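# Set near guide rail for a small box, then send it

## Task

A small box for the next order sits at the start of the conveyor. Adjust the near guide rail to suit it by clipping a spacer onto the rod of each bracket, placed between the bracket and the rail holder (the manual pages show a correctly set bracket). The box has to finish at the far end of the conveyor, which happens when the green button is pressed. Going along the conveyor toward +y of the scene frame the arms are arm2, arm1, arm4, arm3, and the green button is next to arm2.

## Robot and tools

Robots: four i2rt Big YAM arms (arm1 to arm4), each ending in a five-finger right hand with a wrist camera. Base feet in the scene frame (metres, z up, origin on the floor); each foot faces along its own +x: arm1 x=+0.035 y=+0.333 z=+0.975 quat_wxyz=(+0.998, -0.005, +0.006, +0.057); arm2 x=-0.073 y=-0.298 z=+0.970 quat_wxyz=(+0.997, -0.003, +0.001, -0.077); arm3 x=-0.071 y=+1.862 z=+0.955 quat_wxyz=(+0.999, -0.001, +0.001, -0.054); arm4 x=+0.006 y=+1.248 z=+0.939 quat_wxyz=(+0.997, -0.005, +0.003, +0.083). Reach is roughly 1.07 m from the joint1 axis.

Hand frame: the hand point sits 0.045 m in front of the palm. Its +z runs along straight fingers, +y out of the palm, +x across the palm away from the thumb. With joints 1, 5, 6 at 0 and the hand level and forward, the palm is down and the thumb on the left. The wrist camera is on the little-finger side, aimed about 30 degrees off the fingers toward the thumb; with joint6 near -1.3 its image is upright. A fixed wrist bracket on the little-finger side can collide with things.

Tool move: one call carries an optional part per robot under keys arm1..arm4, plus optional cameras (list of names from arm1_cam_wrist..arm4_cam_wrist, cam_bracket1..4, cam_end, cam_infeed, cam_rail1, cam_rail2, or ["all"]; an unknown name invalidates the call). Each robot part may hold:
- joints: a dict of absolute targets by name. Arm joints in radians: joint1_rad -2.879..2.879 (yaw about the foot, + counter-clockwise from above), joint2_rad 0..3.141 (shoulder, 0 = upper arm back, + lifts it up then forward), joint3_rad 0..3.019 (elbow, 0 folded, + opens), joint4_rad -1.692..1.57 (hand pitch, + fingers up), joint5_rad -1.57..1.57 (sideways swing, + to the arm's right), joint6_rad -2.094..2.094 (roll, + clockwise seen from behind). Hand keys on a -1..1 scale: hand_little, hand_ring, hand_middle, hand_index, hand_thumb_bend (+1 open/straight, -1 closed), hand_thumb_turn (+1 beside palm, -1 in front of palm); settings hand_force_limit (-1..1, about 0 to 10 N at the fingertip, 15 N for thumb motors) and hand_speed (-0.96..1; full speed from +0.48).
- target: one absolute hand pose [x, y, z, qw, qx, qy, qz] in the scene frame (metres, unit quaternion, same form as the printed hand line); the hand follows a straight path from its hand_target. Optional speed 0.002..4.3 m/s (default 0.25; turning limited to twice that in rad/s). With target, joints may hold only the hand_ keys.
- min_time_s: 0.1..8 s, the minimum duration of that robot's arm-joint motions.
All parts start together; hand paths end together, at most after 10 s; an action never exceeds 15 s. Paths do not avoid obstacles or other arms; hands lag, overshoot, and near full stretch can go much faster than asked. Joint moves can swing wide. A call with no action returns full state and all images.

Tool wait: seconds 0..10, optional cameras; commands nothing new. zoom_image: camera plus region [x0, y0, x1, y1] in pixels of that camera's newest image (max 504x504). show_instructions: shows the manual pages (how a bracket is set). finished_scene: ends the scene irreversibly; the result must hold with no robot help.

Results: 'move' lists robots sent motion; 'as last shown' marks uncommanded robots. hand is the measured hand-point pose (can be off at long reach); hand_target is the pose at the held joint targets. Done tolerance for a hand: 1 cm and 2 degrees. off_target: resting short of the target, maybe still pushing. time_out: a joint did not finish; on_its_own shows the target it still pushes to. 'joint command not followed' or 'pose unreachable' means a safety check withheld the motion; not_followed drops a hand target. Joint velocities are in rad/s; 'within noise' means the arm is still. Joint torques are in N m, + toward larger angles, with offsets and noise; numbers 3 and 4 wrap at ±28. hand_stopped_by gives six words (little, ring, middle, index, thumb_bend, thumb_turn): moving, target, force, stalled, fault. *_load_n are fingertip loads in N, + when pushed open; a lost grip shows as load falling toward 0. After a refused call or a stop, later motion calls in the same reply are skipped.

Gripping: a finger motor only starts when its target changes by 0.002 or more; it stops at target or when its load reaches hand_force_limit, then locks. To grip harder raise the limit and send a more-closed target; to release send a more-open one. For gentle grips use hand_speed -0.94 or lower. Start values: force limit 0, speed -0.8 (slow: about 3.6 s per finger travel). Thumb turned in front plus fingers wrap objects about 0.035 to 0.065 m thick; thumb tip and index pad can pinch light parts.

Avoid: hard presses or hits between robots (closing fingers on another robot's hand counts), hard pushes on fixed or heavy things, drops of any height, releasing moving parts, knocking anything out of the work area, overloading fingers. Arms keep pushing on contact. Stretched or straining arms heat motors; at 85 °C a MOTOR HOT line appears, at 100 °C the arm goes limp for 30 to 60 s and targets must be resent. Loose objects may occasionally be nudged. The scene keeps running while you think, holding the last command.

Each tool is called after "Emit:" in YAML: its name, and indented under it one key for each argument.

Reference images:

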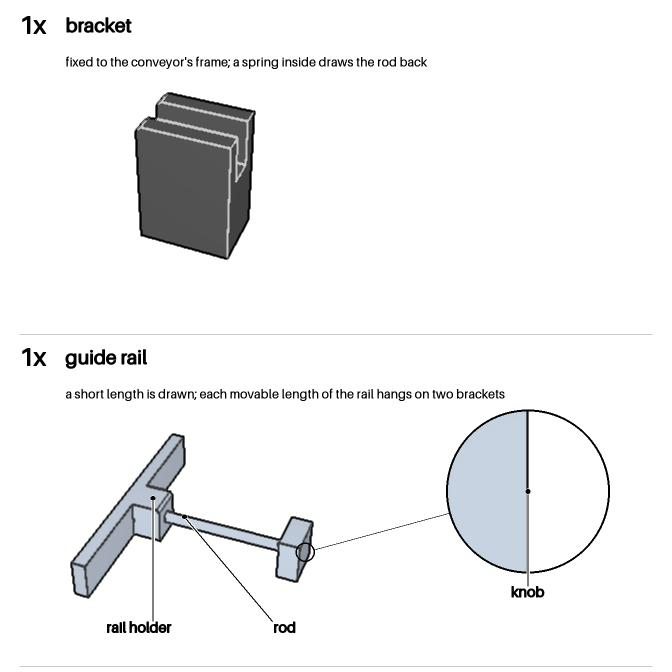

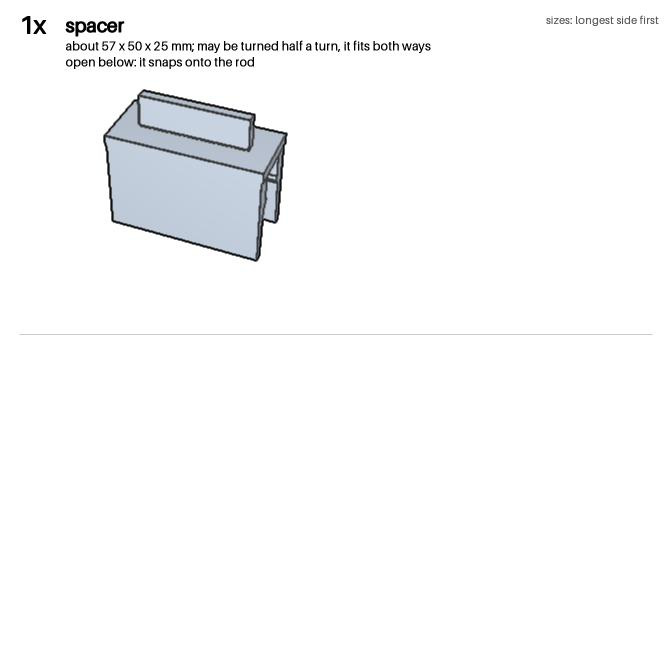

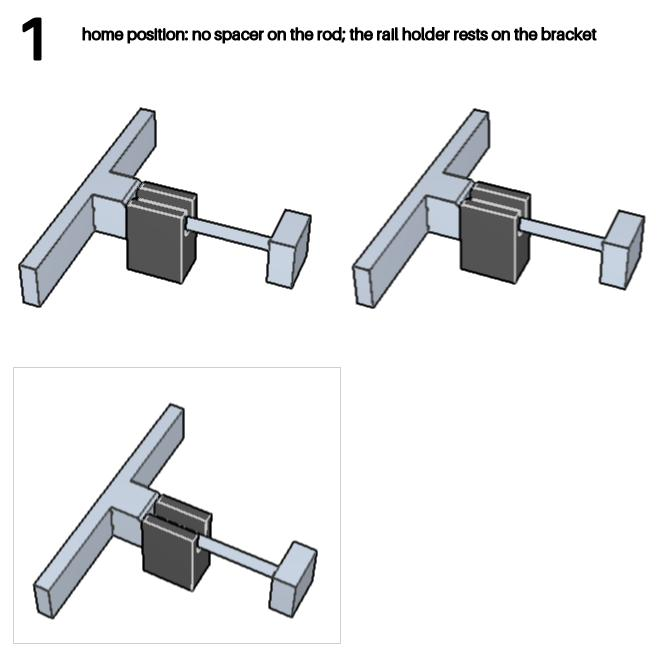

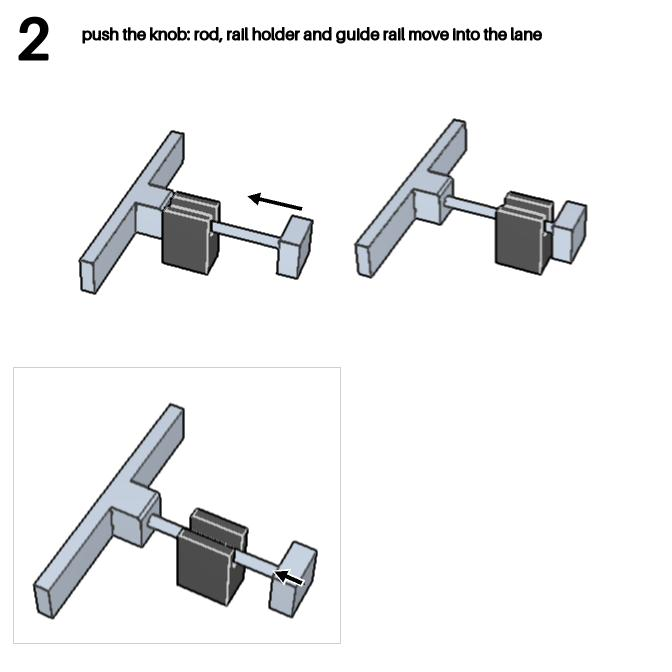

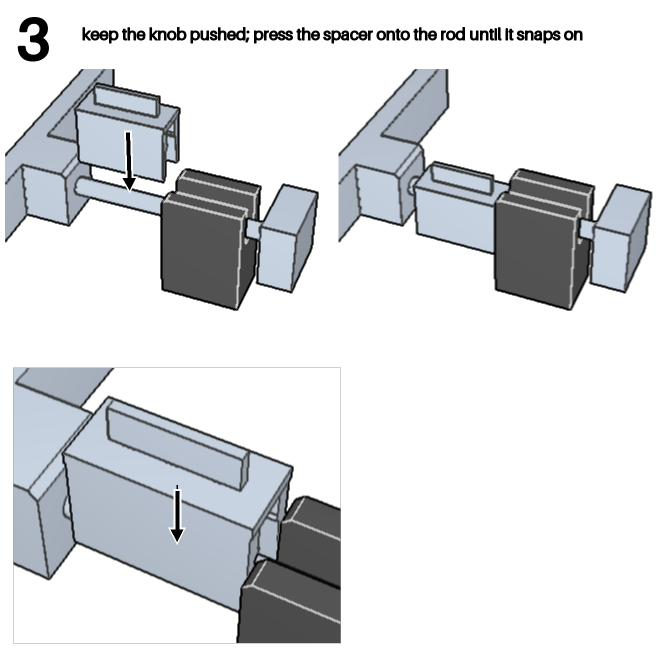

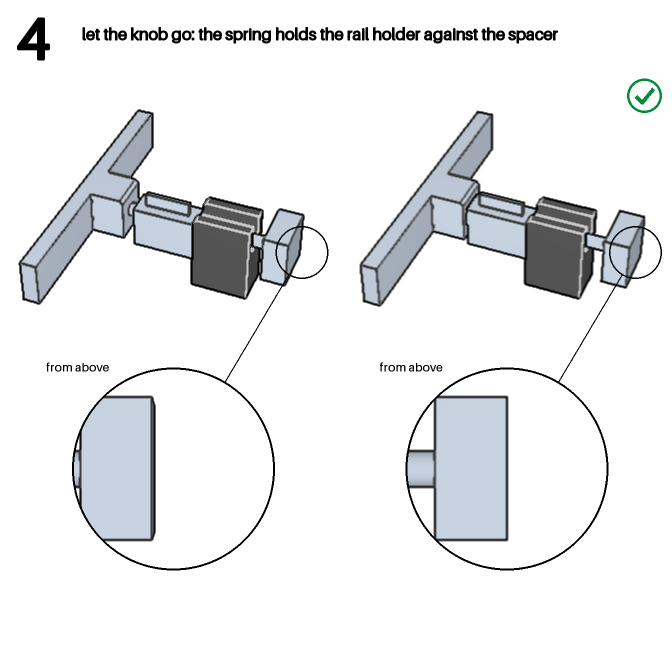

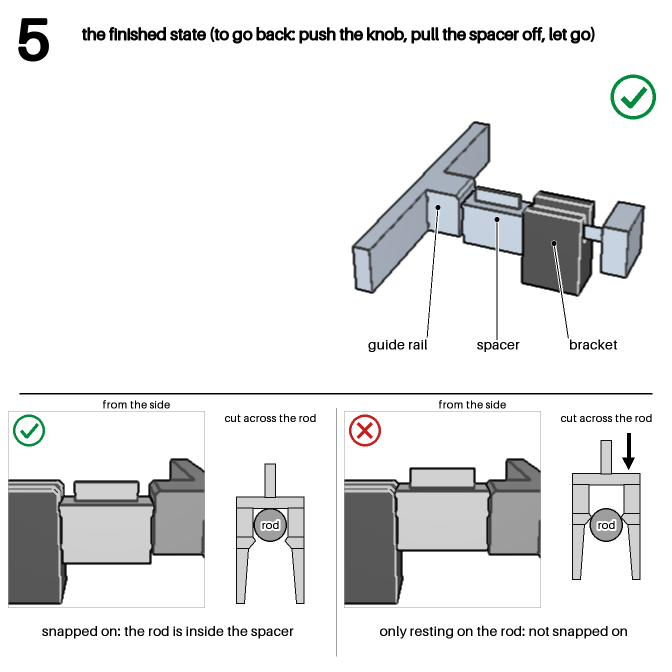

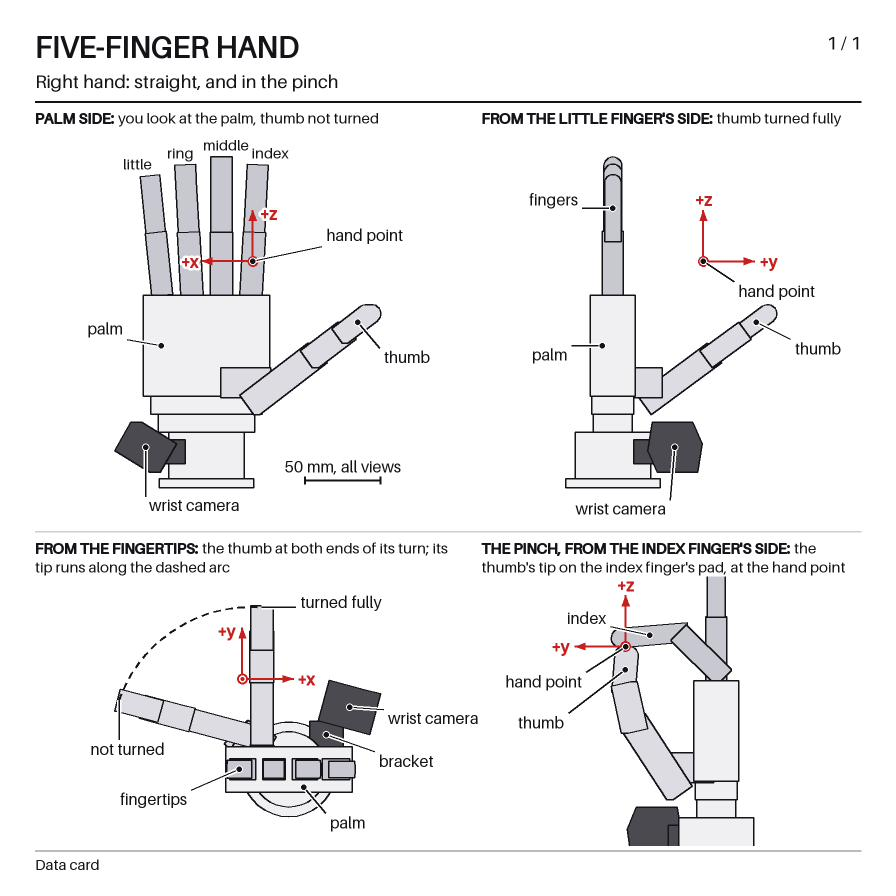

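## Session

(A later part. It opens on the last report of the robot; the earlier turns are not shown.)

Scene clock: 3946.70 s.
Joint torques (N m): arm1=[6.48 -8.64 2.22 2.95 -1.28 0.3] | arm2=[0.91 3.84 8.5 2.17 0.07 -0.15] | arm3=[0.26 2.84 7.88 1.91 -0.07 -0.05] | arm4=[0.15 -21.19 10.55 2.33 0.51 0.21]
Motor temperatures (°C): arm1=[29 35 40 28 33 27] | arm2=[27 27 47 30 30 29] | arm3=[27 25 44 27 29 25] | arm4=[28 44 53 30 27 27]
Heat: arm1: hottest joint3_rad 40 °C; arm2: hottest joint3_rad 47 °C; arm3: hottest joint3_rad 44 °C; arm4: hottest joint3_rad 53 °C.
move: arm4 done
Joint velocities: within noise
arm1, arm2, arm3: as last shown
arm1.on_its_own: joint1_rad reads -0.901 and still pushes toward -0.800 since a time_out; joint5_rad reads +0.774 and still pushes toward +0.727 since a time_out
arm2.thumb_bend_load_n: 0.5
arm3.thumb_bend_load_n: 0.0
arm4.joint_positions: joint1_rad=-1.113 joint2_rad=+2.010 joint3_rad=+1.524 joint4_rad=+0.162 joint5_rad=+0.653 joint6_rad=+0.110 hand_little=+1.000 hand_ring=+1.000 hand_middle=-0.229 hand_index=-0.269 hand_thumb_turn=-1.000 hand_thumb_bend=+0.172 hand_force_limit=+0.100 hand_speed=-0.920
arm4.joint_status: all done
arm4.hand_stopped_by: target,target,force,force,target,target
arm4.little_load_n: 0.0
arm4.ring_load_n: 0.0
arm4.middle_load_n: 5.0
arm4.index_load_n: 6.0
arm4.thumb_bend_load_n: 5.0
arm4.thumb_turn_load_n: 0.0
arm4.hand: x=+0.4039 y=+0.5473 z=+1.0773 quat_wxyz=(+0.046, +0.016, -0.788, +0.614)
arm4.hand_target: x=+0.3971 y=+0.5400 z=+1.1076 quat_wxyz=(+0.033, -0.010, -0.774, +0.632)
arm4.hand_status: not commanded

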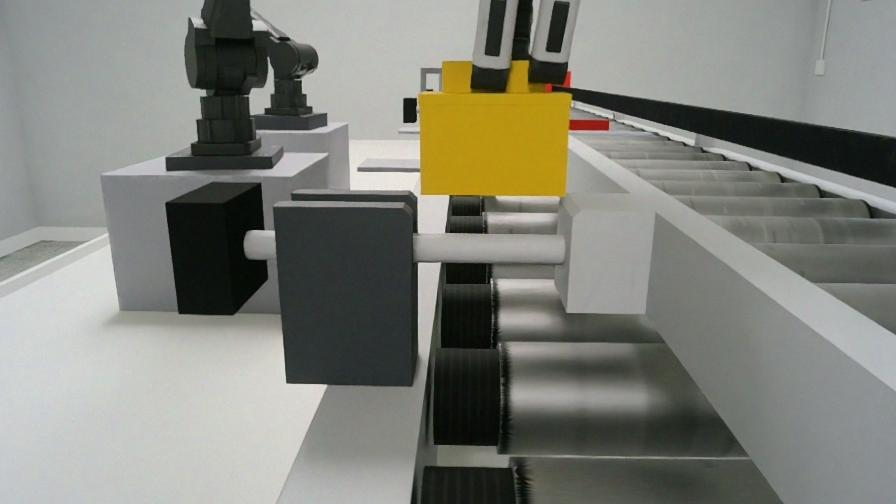

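Emit:
move:
  arm4: {"joints":{"joint3_rad":1.496,"joint4_rad":0.212},"min_time_s":1.5}
  cameras: ["cam_bracket1","arm4_cam_wrist"]

Emit:
zoom_image:
  camera: "cam_bracket1"
  region: [400, 80, 600, 280]

Emit:
zoom_image:
  camera: "arm4_cam_wrist"
  region: [300, 60, 580, 320]

Scene clock: 3985.97 s.
Joint torques (N m): arm1=[6.3 -8.23 2.25 3.04 -1.3 0.3] | arm2=[0.97 3.72 8.5 2.17 0.07 -0.15] | arm3=[0.26 2.84 7.88 1.91 -0.08 -0.05] | arm4=[0.15 -21.01 10.36 2.33 0.52 0.2]
Motor temperatures (°C): arm1=[29 35 40 28 34 27] | arm2=[27 27 47 30 30 29] | arm3=[27 25 44 27 29 25] | arm4=[28 43 53 30 28 27]
Heat: arm1: hottest joint3_rad 40 °C; arm2: hottest joint3_rad 47 °C; arm3: hottest joint3_rad 44 °C; arm4: hottest joint3_rad 53 °C.
move: arm4 done
Joint velocities: within noise
arm1, arm2, arm3: as last shown
arm1.on_its_own: joint1_rad reads -0.901 and still pushes toward -0.800 since a time_out; joint5_rad reads +0.774 and still pushes toward +0.727 since a time_out
arm2.thumb_bend_load_n: 0.0
arm4.joint_positions: joint1_rad=-1.113 joint2_rad=+2.010 joint3_rad=+1.496 joint4_rad=+0.188 joint5_rad=+0.653 joint6_rad=+0.111 hand_little=+1.000 hand_ring=+1.000 hand_middle=-0.229 hand_index=-0.269 hand_thumb_turn=-1.000 hand_thumb_bend=+0.172 hand_force_limit=+0.100 hand_speed=-0.920
arm4.joint_status: all done
arm4.hand_stopped_by: target,target,force,force,target,target
arm4.little_load_n: 0.0
arm4.ring_load_n: 0.0
arm4.middle_load_n: 5.0
arm4.index_load_n: 6.0
arm4.thumb_bend_load_n: 5.0
arm4.thumb_turn_load_n: 0.0
arm4.hand: x=+0.4009 y=+0.5514 z=+1.0677 quat_wxyz=(+0.046, +0.016, -0.788, +0.613)
arm4.hand_target: x=+0.3942 y=+0.5440 z=+1.0971 quat_wxyz=(+0.034, -0.010, -0.775, +0.631)
arm4.hand_status: not commanded
pictures: arm4_cam_wrist, cam_bracket1

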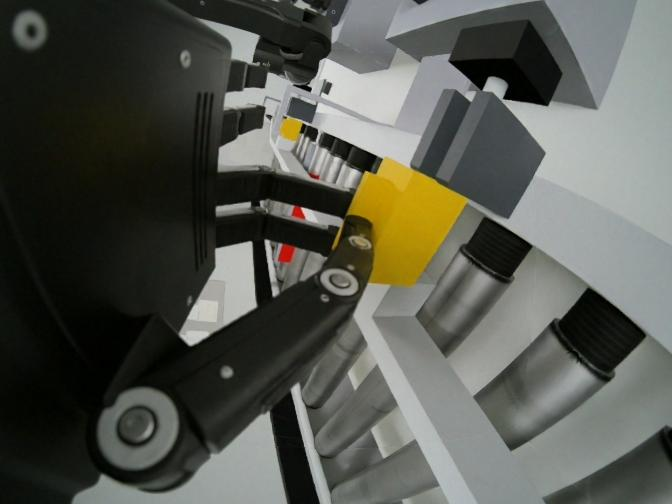

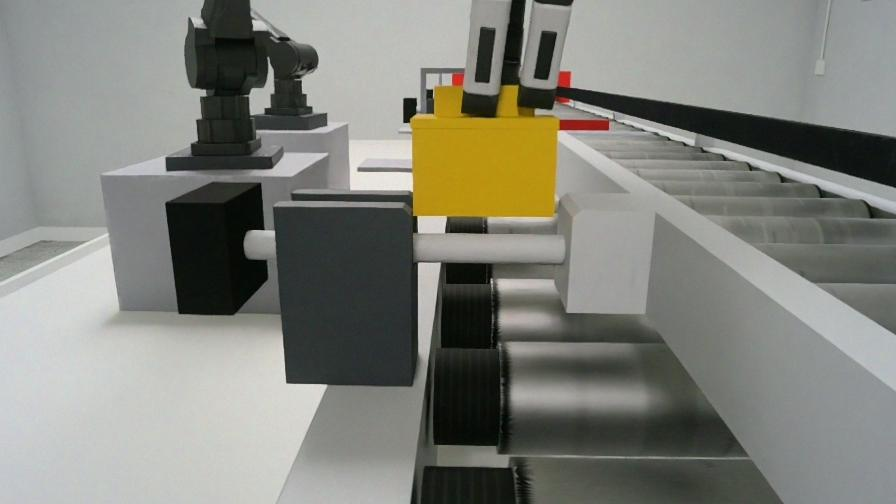

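Scaled by 2.520.

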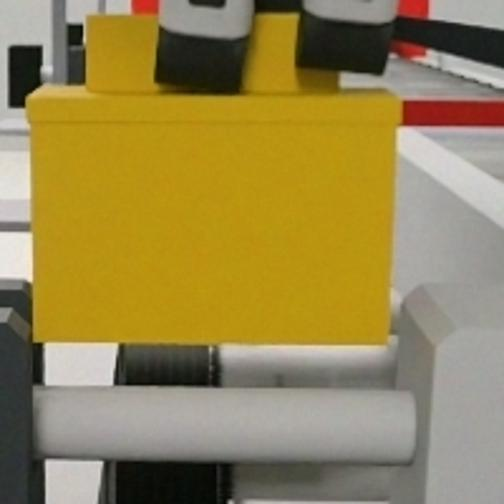

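Scaled by 1.800 from the camera's image (finer frame: 960x720).

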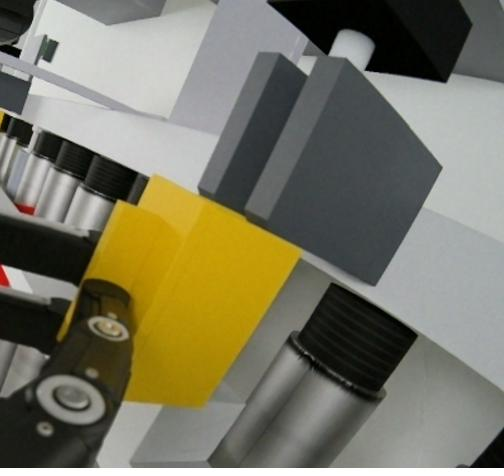

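Emit:
move:
  arm4: {"joints":{"joint3_rad":1.53},"min_time_s":1.0}

Scene clock: 3997.07 s.
Joint torques (N m): arm1=[6.48 -8.7 2.29 3.11 -1.24 0.27] | arm2=[0.97 3.84 8.5 2.17 0.07 -0.15] | arm3=[0.21 2.84 7.87 1.91 -0.08 -0.05] | arm4=[0.21 -21.07 13.45 2.32 0.51 0.21]
Motor temperatures (°C): arm1=[29 35 40 28 34 27] | arm2=[27 27 47 30 30 29] | arm3=[27 25 44 27 29 25] | arm4=[28 43 52 30 28 27]
Heat: arm1: hottest joint3_rad 40 °C; arm2: hottest joint3_rad 47 °C; arm3: hottest joint3_rad 44 °C; arm4: hottest joint3_rad 52 °C.
move: arm4 done
Joint velocities: within noise
arm1, arm2, arm3: as last shown
arm1.on_its_own: joint1_rad reads -0.901 and still pushes toward -0.800 since a time_out; joint5_rad reads +0.774 and still pushes toward +0.727 since a time_out
arm2.middle_load_n: -0.5
arm2.thumb_turn_load_n: 0.5
arm4.joint_positions: joint1_rad=-1.113 joint2_rad=+2.010 joint3_rad=+1.496 joint4_rad=+0.188 joint5_rad=+0.653 joint6_rad=+0.111 hand_little=+1.000 hand_ring=+1.000 hand_middle=-0.229 hand_index=-0.269 hand_thumb_turn=-1.000 hand_thumb_bend=+0.172 hand_force_limit=+0.100 hand_speed=-0.920
arm4.joint_status: all done
arm4.hand_stopped_by: target,target,force,force,target,target
arm4.little_load_n: 0.5
arm4.ring_load_n: 0.0
arm4.middle_load_n: 4.5
arm4.index_load_n: 6.0
arm4.thumb_bend_load_n: 5.0
arm4.thumb_turn_load_n: 0.0
arm4.hand: x=+0.4009 y=+0.5514 z=+1.0677 quat_wxyz=(+0.046, +0.016, -0.788, +0.613)
arm4.hand_target: x=+0.3998 y=+0.5363 z=+1.1161 quat_wxyz=(+0.026, -0.016, -0.766, +0.642)
arm4.hand_status: not commanded
pictures: none

Emit:
move:
  arm4: {"joints":{"joint3_rad":1.588},"min_time_s":1.5}

Emit:
move:
  arm4: {"joints":{"joint2_rad":2.045},"min_time_s":1.5}
  cameras: ["cam_bracket1"]

Emit:
zoom_image:
  camera: "cam_bracket1"
  region: [400, 80, 600, 280]

Scene clock: 4006.03 s.
Joint torques (N m): arm1=[6.53 -8.88 2.22 2.92 -1.32 0.28] | arm2=[0.97 3.78 8.5 2.18 0.07 -0.15] | arm3=[0.26 2.84 7.88 1.91 -0.08 -0.05] | arm4=[0.21 -21.13 15.76 2.32 0.49 0.21]
Motor temperatures (°C): arm1=[29 35 40 28 34 27] | arm2=[27 27 47 30 30 29] | arm3=[27 25 44 27 29 25] | arm4=[28 43 53 30 28 27]
Heat: arm1: hottest joint3_rad 40 °C; arm2: hottest joint3_rad 47 °C; arm3: hottest joint3_rad 44 °C; arm4: hottest joint3_rad 53 °C.
move: arm4 done
Joint velocities: within noise
arm1.joint_positions: joint1_rad=-0.901 joint2_rad=+2.038 joint3_rad=+0.447 joint4_rad=+1.538 joint5_rad=+0.774 joint6_rad=-1.572 hand_little=-1.000 hand_ring=-1.000 hand_middle=-1.000 hand_index=-1.000 hand_thumb_turn=-0.950 hand_thumb_bend=+1.000 hand_force_limit=+0.100 hand_speed=-0.900
arm1.joint_status: not commanded
arm1.hand_stopped_by: target,target,target,target,target,target
arm1.little_load_n: 0.0
arm1.ring_load_n: 0.0
arm1.middle_load_n: 0.0
arm1.index_load_n: 0.0
arm1.thumb_bend_load_n: 0.0
arm1.thumb_turn_load_n: 0.0
arm1.on_its_own: joint1_rad reads -0.901 and still pushes toward -0.800 since a time_out; joint5_rad reads +0.774 and still pushes toward +0.727 since a time_out
arm1.hand: x=+0.2002 y=-0.0874 z=+0.9941 quat_wxyz=(+0.503, +0.521, -0.492, +0.483)
arm1.hand_target: x=+0.2482 y=-0.0763 z=+0.9920 quat_wxyz=(+0.467, +0.539, -0.465, +0.525)
arm1.hand_status: not commanded
arm2.joint_positions: joint1_rad=+0.146 joint2_rad=+0.560 joint3_rad=+1.336 joint4_rad=-1.211 joint5_rad=+0.058 joint6_rad=-1.149 hand_little=+1.000 hand_ring=+1.000 hand_middle=+1.000 hand_index=+1.000 hand_thumb_turn=+1.000 hand_thumb_bend=+1.000 hand_force_limit=+0.000 hand_speed=-0.800
arm2.joint_status: not commanded
arm2.hand_stopped_by: target,target,target,target,target,target
arm2.little_load_n: 0.0
arm2.ring_load_n: 0.0
arm2.middle_load_n: -0.5
arm2.index_load_n: 0.0
arm2.thumb_bend_load_n: 0.0
arm2.thumb_turn_load_n: -0.5
arm2.hand: x=+0.1562 y=-0.3514 z=+1.4671 quat_wxyz=(-0.084, +0.821, -0.194, +0.530)
arm2.hand_target: x=+0.1552 y=-0.3513 z=+1.4789 quat_wxyz=(-0.086, +0.814, -0.192, +0.541)
arm2.hand_status: not commanded
arm3.joint_positions: joint1_rad=-0.183 joint2_rad=+0.625 joint3_rad=+1.366 joint4_rad=-1.295 joint5_rad=-0.032 joint6_rad=-1.281 hand_little=+1.000 hand_ring=+1.000 hand_middle=+1.000 hand_index=+1.000 hand_thumb_turn=+1.000 hand_thumb_bend=+1.000 hand_force_limit=+0.000 hand_speed=-0.800
arm3.joint_status: not commanded
arm3.hand_stopped_by: target,target,target,target,target,target
arm3.little_load_n: 0.0
arm3.ring_load_n: 0.0
arm3.middle_load_n: 0.0
arm3.index_load_n: 0.0
arm3.thumb_bend_load_n: 0.0
arm3.thumb_turn_load_n: 0.0
arm3.hand: x=+0.1496 y=+1.7528 z=+1.4379 quat_wxyz=(-0.013, +0.840, -0.242, +0.485)
arm3.hand_target: x=+0.1488 y=+1.7531 z=+1.4458 quat_wxyz=(-0.013, +0.836, -0.241, +0.494)
arm3.hand_status: not commanded
arm4.joint_positions: joint1_rad=-1.113 joint2_rad=+2.010 joint3_rad=+1.532 joint4_rad=+0.188 joint5_rad=+0.654 joint6_rad=+0.111 hand_little=+1.000 hand_ring=+1.000 hand_middle=-0.229 hand_index=-0.269 hand_thumb_turn=-1.000 hand_thumb_bend=+0.172 hand_force_limit=+0.100 hand_speed=-0.920
arm4.joint_status: all done
arm4.hand_stopped_by: target,target,force,force,target,target
arm4.little_load_n: 0.0
arm4.ring_load_n: 0.0
arm4.middle_load_n: 5.0
arm4.index_load_n: 5.5
arm4.thumb_bend_load_n: 5.0
arm4.thumb_turn_load_n: 0.0
arm4.hand: x=+0.4072 y=+0.5427 z=+1.0875 quat_wxyz=(+0.039, +0.009, -0.780, +0.625)
arm4.hand_target: x=+0.4084 y=+0.5242 z=+1.1499 quat_wxyz=(+0.013, -0.028, -0.751, +0.659)
arm4.hand_status: not commanded
pictures: none

Scene clock: 4007.80 s.
Joint torques (N m): arm1=[6.53 -8.88 2.45 3 -1.32 0.27] | arm2=[0.91 3.78 8.51 2.17 0.07 -0.15] | arm3=[0.26 2.84 7.88 1.92 -0.07 -0.05] | arm4=[0.21 -17.61 15.38 2.18 0.39 0.2]
Motor temperatures (°C): arm1=[29 35 40 28 34 27] | arm2=[27 27 47 30 30 29] | arm3=[27 25 44 27 29 25] | arm4=[28 43 54 30 28 27]
Heat: arm1: hottest joint3_rad 40 °C; arm2: hottest joint3_rad 47 °C; arm3: hottest joint3_rad 44 °C; arm4: hottest joint3_rad 54 °C.
move: arm4 done
Joint velocities: within noise
arm1, arm2, arm3: as last shown
arm1.on_its_own: joint1_rad reads -0.901 and still pushes toward -0.800 since a time_out; joint5_rad reads +0.774 and still pushes toward +0.727 since a time_out
arm1.hand_target: x=+0.2482 y=-0.0764 z=+0.9920 quat_wxyz=(+0.467, +0.539, -0.465, +0.525)
arm2.middle_load_n: 0.0
arm2.thumb_turn_load_n: 0.0
arm4.joint_positions: joint1_rad=-1.113 joint2_rad=+2.028 joint3_rad=+1.535 joint4_rad=+0.191 joint5_rad=+0.656 joint6_rad=+0.111 hand_little=+1.000 hand_ring=+1.000 hand_middle=-0.229 hand_index=-0.269 hand_thumb_turn=-1.000 hand_thumb_bend=+0.172 hand_force_limit=+0.100 hand_speed=-0.920
arm4.joint_status: all done
arm4.hand_stopped_by: target,target,force,force,target,target
arm4.little_load_n: 0.0
arm4.ring_load_n: 0.0
arm4.middle_load_n: 4.5
arm4.index_load_n: 6.0
arm4.thumb_bend_load_n: 4.5
arm4.thumb_turn_load_n: 0.0
arm4.hand: x=+0.4076 y=+0.5413 z=+1.0755 quat_wxyz=(+0.042, +0.011, -0.783, +0.621)
arm4.hand_target: x=+0.4103 y=+0.5211 z=+1.0991 quat_wxyz=(+0.028, -0.015, -0.768, +0.640)
arm4.hand_status: not commanded

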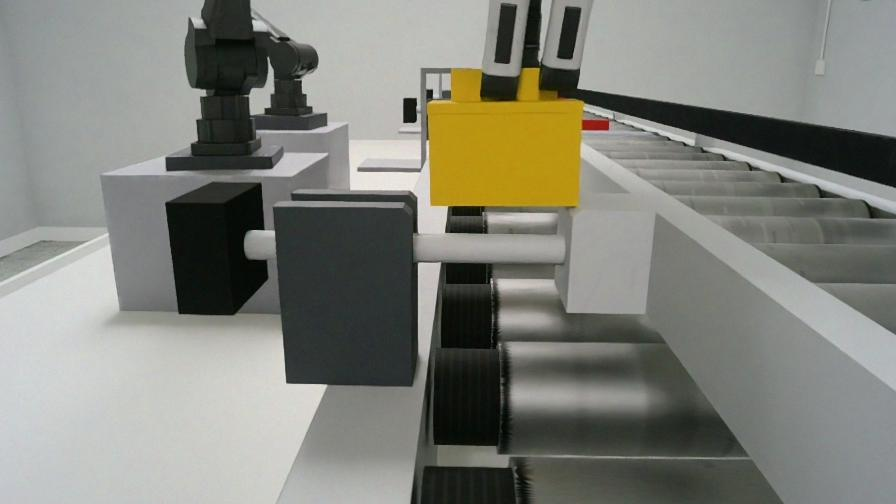

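Scaled by 2.520.

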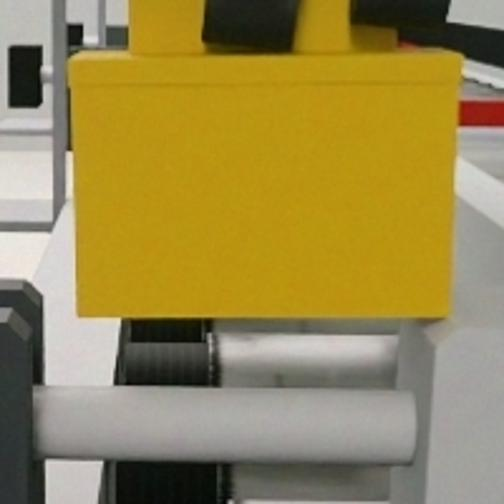

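Emit:
move:
  arm4: {"joints":{"joint3_rad":1.514,"joint4_rad":0.236,"joint5_rad":0.677},"min_time_s":1.5}
  cameras: ["cam_bracket1"]

Emit:
zoom_image:
  camera: "cam_bracket1"
  region: [400, 80, 600, 280]

Scene clock: 4017.60 s.
Joint torques (N m): arm1=[6.36 -8.76 2.26 3.03 -1.27 0.3] | arm2=[0.91 3.78 8.49 2.17 0.07 -0.15] | arm3=[0.21 2.84 7.88 1.91 -0.07 -0.05] | arm4=[0.09 -17.96 10.43 2.35 0.48 0.19]
Motor temperatures (°C): arm1=[29 35 40 28 34 27] | arm2=[27 27 47 30 30 29] | arm3=[27 25 44 27 29 25] | arm4=[28 43 54 30 28 27]
Heat: arm1: hottest joint3_rad 40 °C; arm2: hottest joint3_rad 47 °C; arm3: hottest joint3_rad 44 °C; arm4: hottest joint3_rad 54 °C.
move: arm4 done
Joint velocities: within noise
arm1, arm2, arm3: as last shown
arm1.on_its_own: joint1_rad reads -0.901 and still pushes toward -0.800 since a time_out; joint5_rad reads +0.774 and still pushes toward +0.727 since a time_out
arm4.joint_positions: joint1_rad=-1.113 joint2_rad=+2.033 joint3_rad=+1.512 joint4_rad=+0.211 joint5_rad=+0.671 joint6_rad=+0.111 hand_little=+1.000 hand_ring=+1.000 hand_middle=-0.229 hand_index=-0.269 hand_thumb_turn=-1.000 hand_thumb_bend=+0.172 hand_force_limit=+0.100 hand_speed=-0.920
arm4.joint_status: all done
arm4.hand_stopped_by: target,target,force,force,target,target
arm4.little_load_n: 0.0
arm4.ring_load_n: 0.0
arm4.middle_load_n: 5.0
arm4.index_load_n: 6.0
arm4.thumb_bend_load_n: 4.5
arm4.thumb_turn_load_n: 0.0
arm4.hand: x=+0.4019 y=+0.5445 z=+1.0640 quat_wxyz=(+0.050, +0.007, -0.784, +0.619)
arm4.hand_target: x=+0.3955 y=+0.5365 z=+1.0621 quat_wxyz=(+0.046, -0.010, -0.780, +0.625)
arm4.hand_status: not commanded

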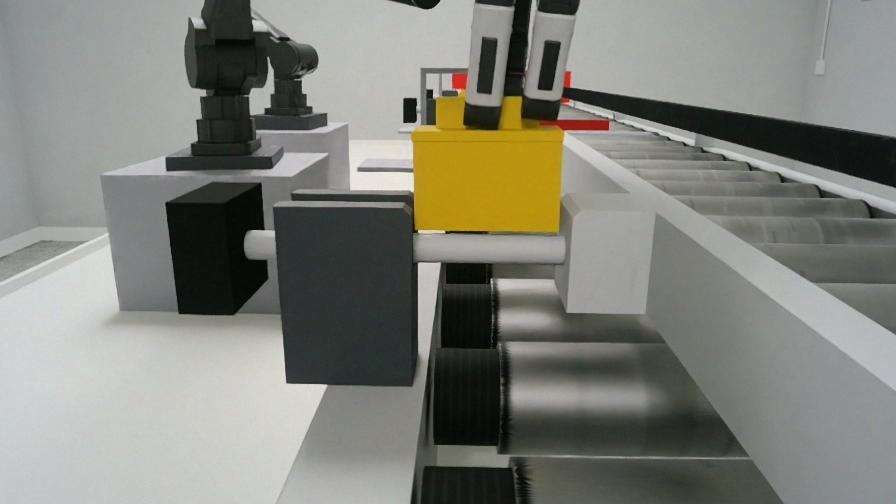

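Scaled by 2.520.

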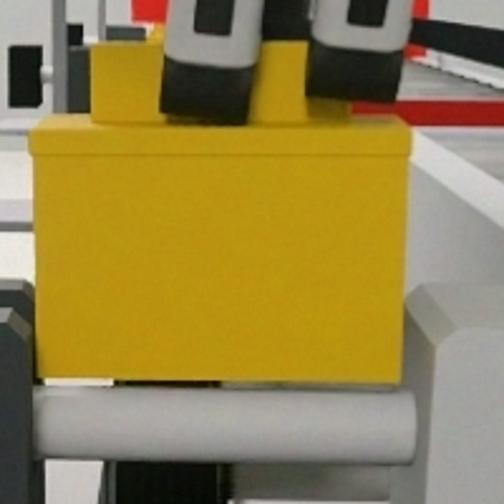

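Emit:
move:
  arm4: {"joints":{"joint2_rad":2.060,"joint3_rad":1.504,"joint4_rad":0.26,"joint5_rad":0.650},"min_time_s":1.5}
  cameras: ["cam_bracket1"]

Emit:
zoom_image:
  camera: "cam_bracket1"
  region: [400, 80, 600, 280]

Scene clock: 4028.10 s.
Joint torques (N m): arm1=[6.53 -8.53 2.36 2.95 -1.3 0.29] | arm2=[0.97 3.84 8.5 2.17 0.07 -0.15] | arm3=[0.21 2.84 7.87 1.92 -0.08 -0.06] | arm4=[0.21 -17.67 10.07 2.24 -0.03 0.2]
Motor temperatures (°C): arm1=[29 35 40 28 34 27] | arm2=[27 27 47 30 30 29] | arm3=[27 25 44 27 29 25] | arm4=[28 42 53 30 28 27]
Heat: arm1: hottest joint3_rad 40 °C; arm2: hottest joint3_rad 47 °C; arm3: hottest joint3_rad 44 °C; arm4: hottest joint3_rad 53 °C.
move: arm4 done
Joint velocities: within noise
arm1, arm2, arm3: as last shown
arm1.on_its_own: joint1_rad reads -0.901 and still pushes toward -0.800 since a time_out; joint5_rad reads +0.774 and still pushes toward +0.727 since a time_out
arm4.joint_positions: joint1_rad=-1.113 joint2_rad=+2.045 joint3_rad=+1.506 joint4_rad=+0.237 joint5_rad=+0.657 joint6_rad=+0.101 hand_little=+1.000 hand_ring=+1.000 hand_middle=-0.229 hand_index=-0.269 hand_thumb_turn=-1.000 hand_thumb_bend=+0.172 hand_force_limit=+0.100 hand_speed=-0.920
arm4.joint_status: all done
arm4.hand_stopped_by: target,target,force,force,target,target
arm4.little_load_n: 0.0
arm4.ring_load_n: 0.0
arm4.middle_load_n: 5.0
arm4.index_load_n: 5.5
arm4.thumb_bend_load_n: 5.5
arm4.thumb_turn_load_n: 0.0
arm4.hand: x=+0.4045 y=+0.5440 z=+1.0561 quat_wxyz=(+0.046, +0.014, -0.782, +0.621)
arm4.hand_target: x=+0.3999 y=+0.5375 z=+1.0492 quat_wxyz=(+0.039, +0.002, -0.781, +0.623)
arm4.hand_status: not commanded

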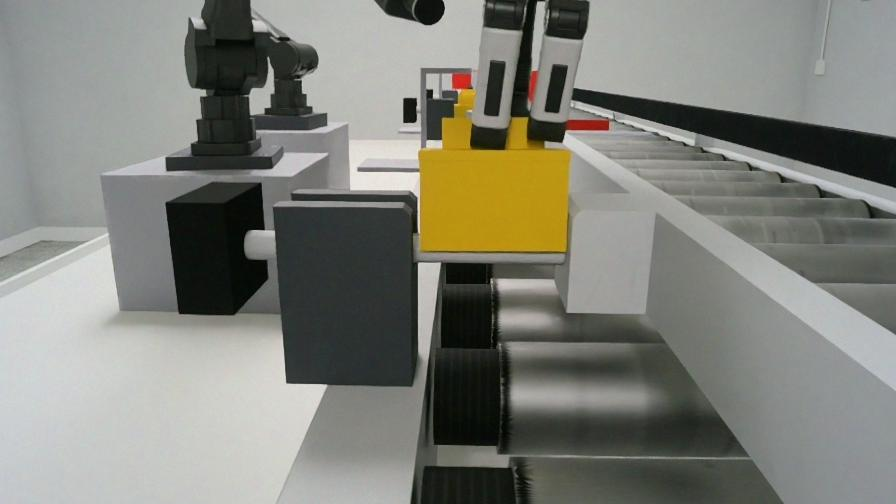

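Scaled by 2.520.

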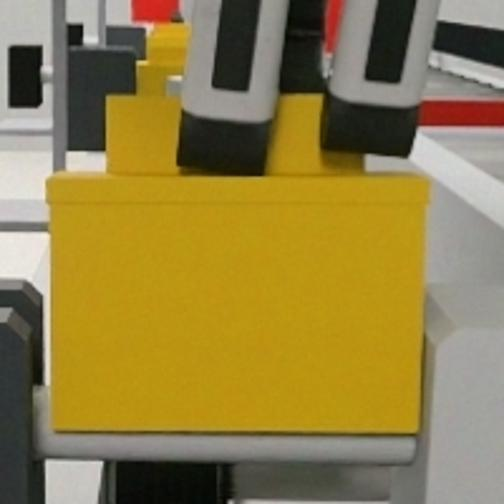

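Emit:
move:
  cameras: ["arm4_cam_wrist","cam_rail1"]

Emit:
zoom_image:
  camera: "arm4_cam_wrist"
  region: [340, 80, 560, 300]

Scene clock: 4037.20 s.
Joint torques (N m): arm1=[6.53 -8.94 2.41 3.12 -1.29 0.28] | arm2=[0.97 3.84 8.49 2.17 0.07 -0.15] | arm3=[0.26 2.84 7.88 1.91 -0.08 -0.05] | arm4=[0.26 -17.73 10.09 2.24 -0.03 0.2]
Motor temperatures (°C): arm1=[29 35 39 28 34 27] | arm2=[27 27 47 30 30 29] | arm3=[27 25 44 27 29 25] | arm4=[28 43 52 30 27 27]
Heat: arm1: hottest joint3_rad 39 °C; arm2: hottest joint3_rad 47 °C; arm3: hottest joint3_rad 44 °C; arm4: hottest joint3_rad 52 °C.
Joint velocities: within noise
arm1.joint_positions: joint1_rad=-0.901 joint2_rad=+2.038 joint3_rad=+0.447 joint4_rad=+1.538 joint5_rad=+0.774 joint6_rad=-1.572 hand_little=-1.000 hand_ring=-1.000 hand_middle=-1.000 hand_index=-1.000 hand_thumb_turn=-0.950 hand_thumb_bend=+1.000 hand_force_limit=+0.100 hand_speed=-0.900
arm1.joint_status: not commanded
arm1.hand_stopped_by: target,target,target,target,target,target
arm1.little_load_n: 0.0
arm1.ring_load_n: 0.0
arm1.middle_load_n: 0.0
arm1.index_load_n: 0.0
arm1.thumb_bend_load_n: -0.5
arm1.thumb_turn_load_n: 0.5
arm1.on_its_own: joint1_rad reads -0.901 and still pushes toward -0.800 since a time_out; joint5_rad reads +0.774 and still pushes toward +0.727 since a time_out
arm1.hand: x=+0.2002 y=-0.0874 z=+0.9941 quat_wxyz=(+0.503, +0.521, -0.492, +0.483) (m; scene frame)
arm1.hand_target: x=+0.2482 y=-0.0764 z=+0.9920 quat_wxyz=(+0.467, +0.539, -0.465, +0.525) (m; scene frame)
arm1.hand_status: not commanded
arm2.joint_positions: joint1_rad=+0.146 joint2_rad=+0.560 joint3_rad=+1.336 joint4_rad=-1.211 joint5_rad=+0.058 joint6_rad=-1.149 hand_little=+1.000 hand_ring=+1.000 hand_middle=+1.000 hand_index=+1.000 hand_thumb_turn=+1.000 hand_thumb_bend=+1.000 hand_force_limit=+0.000 hand_speed=-0.800
arm2.joint_status: not commanded
arm2.hand_stopped_by: target,target,target,target,target,target
arm2.little_load_n: 0.0
arm2.ring_load_n: 0.0
arm2.middle_load_n: 0.0
arm2.index_load_n: 0.0
arm2.thumb_bend_load_n: 0.0
arm2.thumb_turn_load_n: 0.0
arm2.hand: x=+0.1562 y=-0.3514 z=+1.4671 quat_wxyz=(-0.084, +0.821, -0.194, +0.530) (m; scene frame)
arm2.hand_target: x=+0.1552 y=-0.3513 z=+1.4789 quat_wxyz=(-0.086, +0.814, -0.192, +0.541) (m; scene frame)
arm2.hand_status: not commanded
arm3.joint_positions: joint1_rad=-0.183 joint2_rad=+0.625 joint3_rad=+1.366 joint4_rad=-1.295 joint5_rad=-0.032 joint6_rad=-1.281 hand_little=+1.000 hand_ring=+1.000 hand_middle=+1.000 hand_index=+1.000 hand_thumb_turn=+1.000 hand_thumb_bend=+1.000 hand_force_limit=+0.000 hand_speed=-0.800
arm3.joint_status: not commanded
arm3.hand_stopped_by: target,target,target,target,target,target
arm3.little_load_n: 0.0
arm3.ring_load_n: 0.0
arm3.middle_load_n: 0.0
arm3.index_load_n: 0.0
arm3.thumb_bend_load_n: 0.0
arm3.thumb_turn_load_n: 0.0
arm3.hand: x=+0.1496 y=+1.7528 z=+1.4379 quat_wxyz=(-0.013, +0.840, -0.242, +0.485) (m; scene frame)
arm3.hand_target: x=+0.1488 y=+1.7531 z=+1.4458 quat_wxyz=(-0.013, +0.836, -0.241, +0.494) (m; scene frame)
arm3.hand_status: not commanded
arm4.joint_positions: joint1_rad=-1.113 joint2_rad=+2.045 joint3_rad=+1.506 joint4_rad=+0.237 joint5_rad=+0.657 joint6_rad=+0.101 hand_little=+1.000 hand_ring=+1.000 hand_middle=-0.229 hand_index=-0.269 hand_thumb_turn=-1.000 hand_thumb_bend=+0.172 hand_force_limit=+0.100 hand_speed=-0.920
arm4.joint_status: all done
arm4.hand_stopped_by: target,target,force,force,target,target
arm4.little_load_n: 0.0
arm4.ring_load_n: 0.0
arm4.middle_load_n: 5.0
arm4.index_load_n: 5.5
arm4.thumb_bend_load_n: 5.5
arm4.thumb_turn_load_n: 0.0
arm4.hand: x=+0.4045 y=+0.5440 z=+1.0561 quat_wxyz=(+0.046, +0.014, -0.782, +0.621) (m; scene frame)
arm4.hand_target: x=+0.3999 y=+0.5375 z=+1.0492 quat_wxyz=(+0.039, +0.002, -0.781, +0.623) (m; scene frame)
arm4.hand_status: not commanded
pictures: arm4_cam_wrist, cam_rail1

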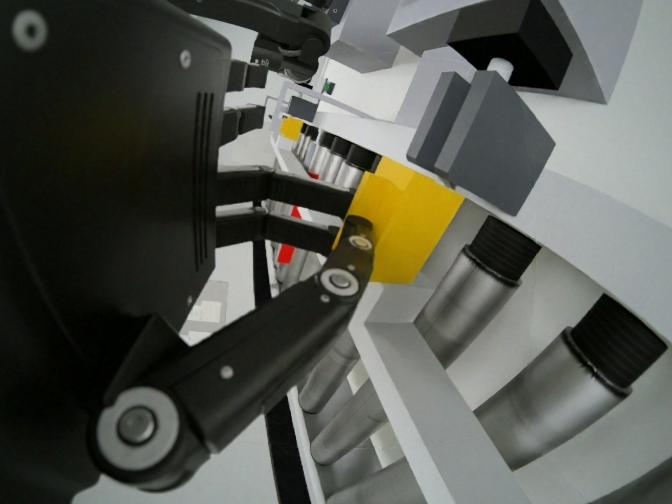

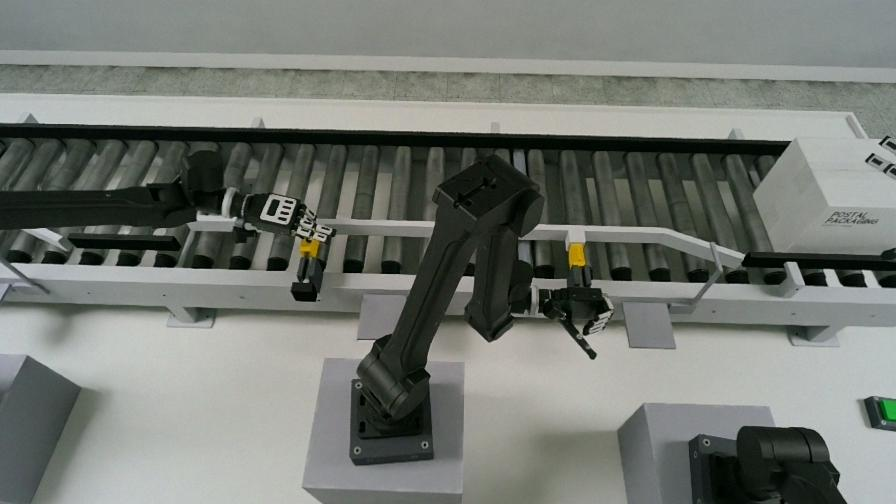

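Scaled by 2.291 from the camera's image (finer frame: 960x720).

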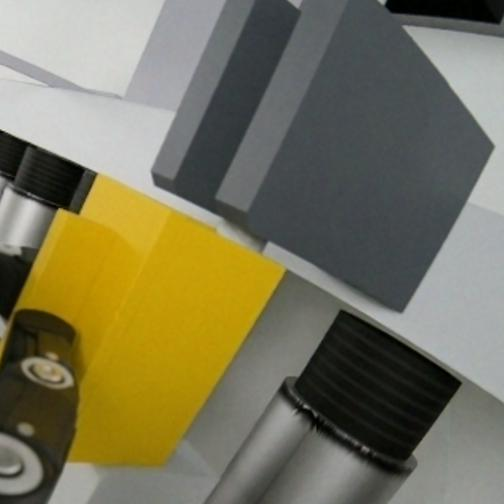

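Emit:
move:
  arm4: {"joints":{"joint2_rad":2.076,"joint3_rad":1.495,"joint4_rad":0.285},"min_time_s":1.5}
  cameras: ["cam_bracket1"]

Emit:
zoom_image:
  camera: "cam_bracket1"
  region: [400, 100, 600, 300]

Scene clock: 4044.00 s.
Joint torques (N m): arm1=[6.71 -8.59 2.22 3.04 -1.3 0.27] | arm2=[0.97 3.78 8.5 2.15 0.07 -0.15] | arm3=[0.21 2.84 7.88 1.91 -0.08 -0.05] | arm4=[0.21 -17.79 9.84 2.19 -0.02 0.2]
Motor temperatures (°C): arm1=[29 35 39 28 34 27] | arm2=[27 27 47 30 30 29] | arm3=[27 25 44 27 29 25] | arm4=[28 44 52 30 27 27]
Heat: arm1: hottest joint3_rad 39 °C; arm2: hottest joint3_rad 47 °C; arm3: hottest joint3_rad 44 °C; arm4: hottest joint3_rad 52 °C.
move: arm4 done
Joint velocities: within noise
arm1, arm2, arm3: as last shown
arm1.thumb_bend_load_n: 0.0
arm1.on_its_own: joint1_rad reads -0.901 and still pushes toward -0.800 since a time_out; joint5_rad reads +0.774 and still pushes toward +0.727 since a time_out
arm2.middle_load_n: -0.5
arm2.index_load_n: 0.5
arm4.joint_positions: joint1_rad=-1.113 joint2_rad=+2.061 joint3_rad=+1.498 joint4_rad=+0.263 joint5_rad=+0.657 joint6_rad=+0.101 hand_little=+1.000 hand_ring=+1.000 hand_middle=-0.229 hand_index=-0.269 hand_thumb_turn=-1.000 hand_thumb_bend=+0.172 hand_force_limit=+0.100 hand_speed=-0.920
arm4.joint_status: all done
arm4.hand_stopped_by: target,target,force,force,target,target
arm4.little_load_n: 0.0
arm4.ring_load_n: 0.0
arm4.middle_load_n: 5.5
arm4.index_load_n: 5.5
arm4.thumb_bend_load_n: 5.5
arm4.thumb_turn_load_n: 0.0
arm4.hand: x=+0.4048 y=+0.5435 z=+1.0457 quat_wxyz=(+0.045, +0.014, -0.782, +0.622)
arm4.hand_target: x=+0.3996 y=+0.5378 z=+1.0371 quat_wxyz=(+0.039, +0.002, -0.781, +0.623)
arm4.hand_status: not commanded

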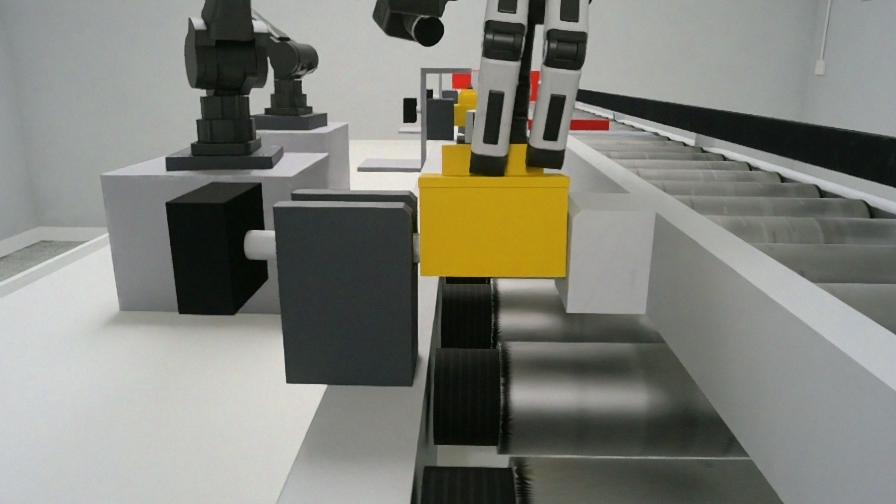

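Scaled by 2.520.

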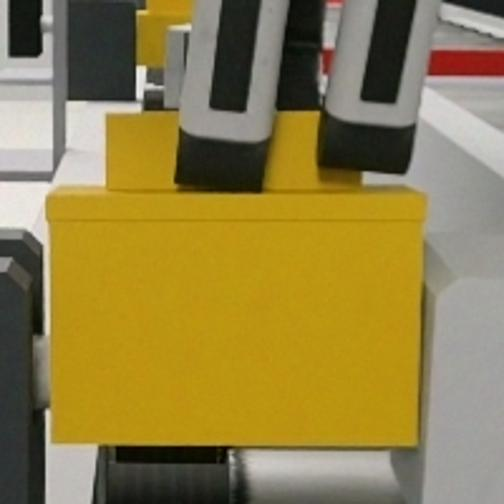

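Emit:
move:
  arm4: {"joints":{"joint2_rad":2.084,"joint3_rad":1.481,"joint4_rad":0.308},"min_time_s":1.5}
  cameras: ["cam_bracket1"]

Emit:
zoom_image:
  camera: "cam_bracket1"
  region: [400, 120, 600, 320]

Scene clock: 4052.87 s.
Joint torques (N m): arm1=[6.12 -8.82 2.47 3.11 -1.3 0.27] | arm2=[0.97 3.78 8.47 2.18 0.07 -0.14] | arm3=[0.26 2.84 7.88 1.91 -0.08 -0.05] | arm4=[0.56 -17.49 9.52 2.15 -0.01 0.19]
Motor temperatures (°C): arm1=[29 35 39 28 34 27] | arm2=[27 27 47 30 30 29] | arm3=[27 25 44 27 29 25] | arm4=[28 44 53 30 27 27]
Heat: arm1: hottest joint3_rad 39 °C; arm2: hottest joint3_rad 47 °C; arm3: hottest joint3_rad 44 °C; arm4: hottest joint3_rad 53 °C.
move: arm4 done
Joint velocities: within noise
arm1, arm2, arm3: as last shown
arm1.on_its_own: joint1_rad reads -0.901 and still pushes toward -0.800 since a time_out; joint5_rad reads +0.774 and still pushes toward +0.727 since a time_out
arm2.middle_load_n: 0.0
arm2.index_load_n: 0.0
arm4.joint_positions: joint1_rad=-1.114 joint2_rad=+2.065 joint3_rad=+1.487 joint4_rad=+0.289 joint5_rad=+0.657 joint6_rad=+0.111 hand_little=+1.000 hand_ring=+1.000 hand_middle=-0.229 hand_index=-0.269 hand_thumb_turn=-1.000 hand_thumb_bend=+0.172 hand_force_limit=+0.100 hand_speed=-0.920
arm4.joint_status: all done
arm4.hand_stopped_by: target,target,force,force,target,target
arm4.little_load_n: -0.5
arm4.ring_load_n: 0.0
arm4.middle_load_n: 5.5
arm4.index_load_n: 5.5
arm4.thumb_bend_load_n: 5.5
arm4.thumb_turn_load_n: 0.0
arm4.hand: x=+0.4041 y=+0.5431 z=+1.0423 quat_wxyz=(+0.040, +0.007, -0.779, +0.625)
arm4.hand_target: x=+0.3982 y=+0.5383 z=+1.0304 quat_wxyz=(+0.036, -0.003, -0.780, +0.624)
arm4.hand_status: not commanded

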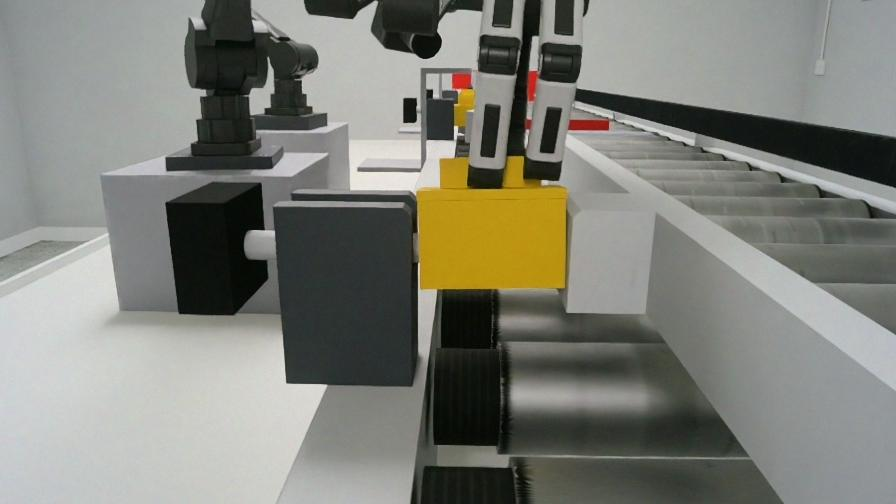

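Scaled by 2.520.

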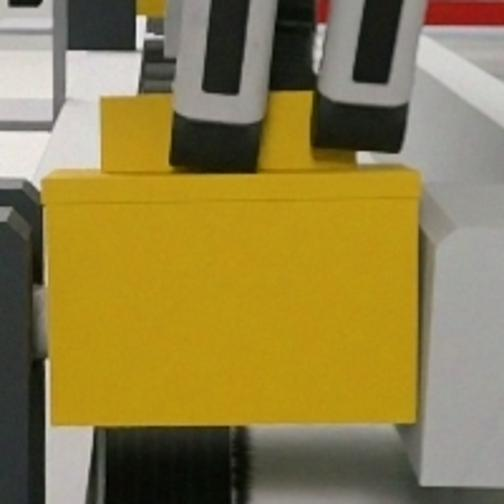

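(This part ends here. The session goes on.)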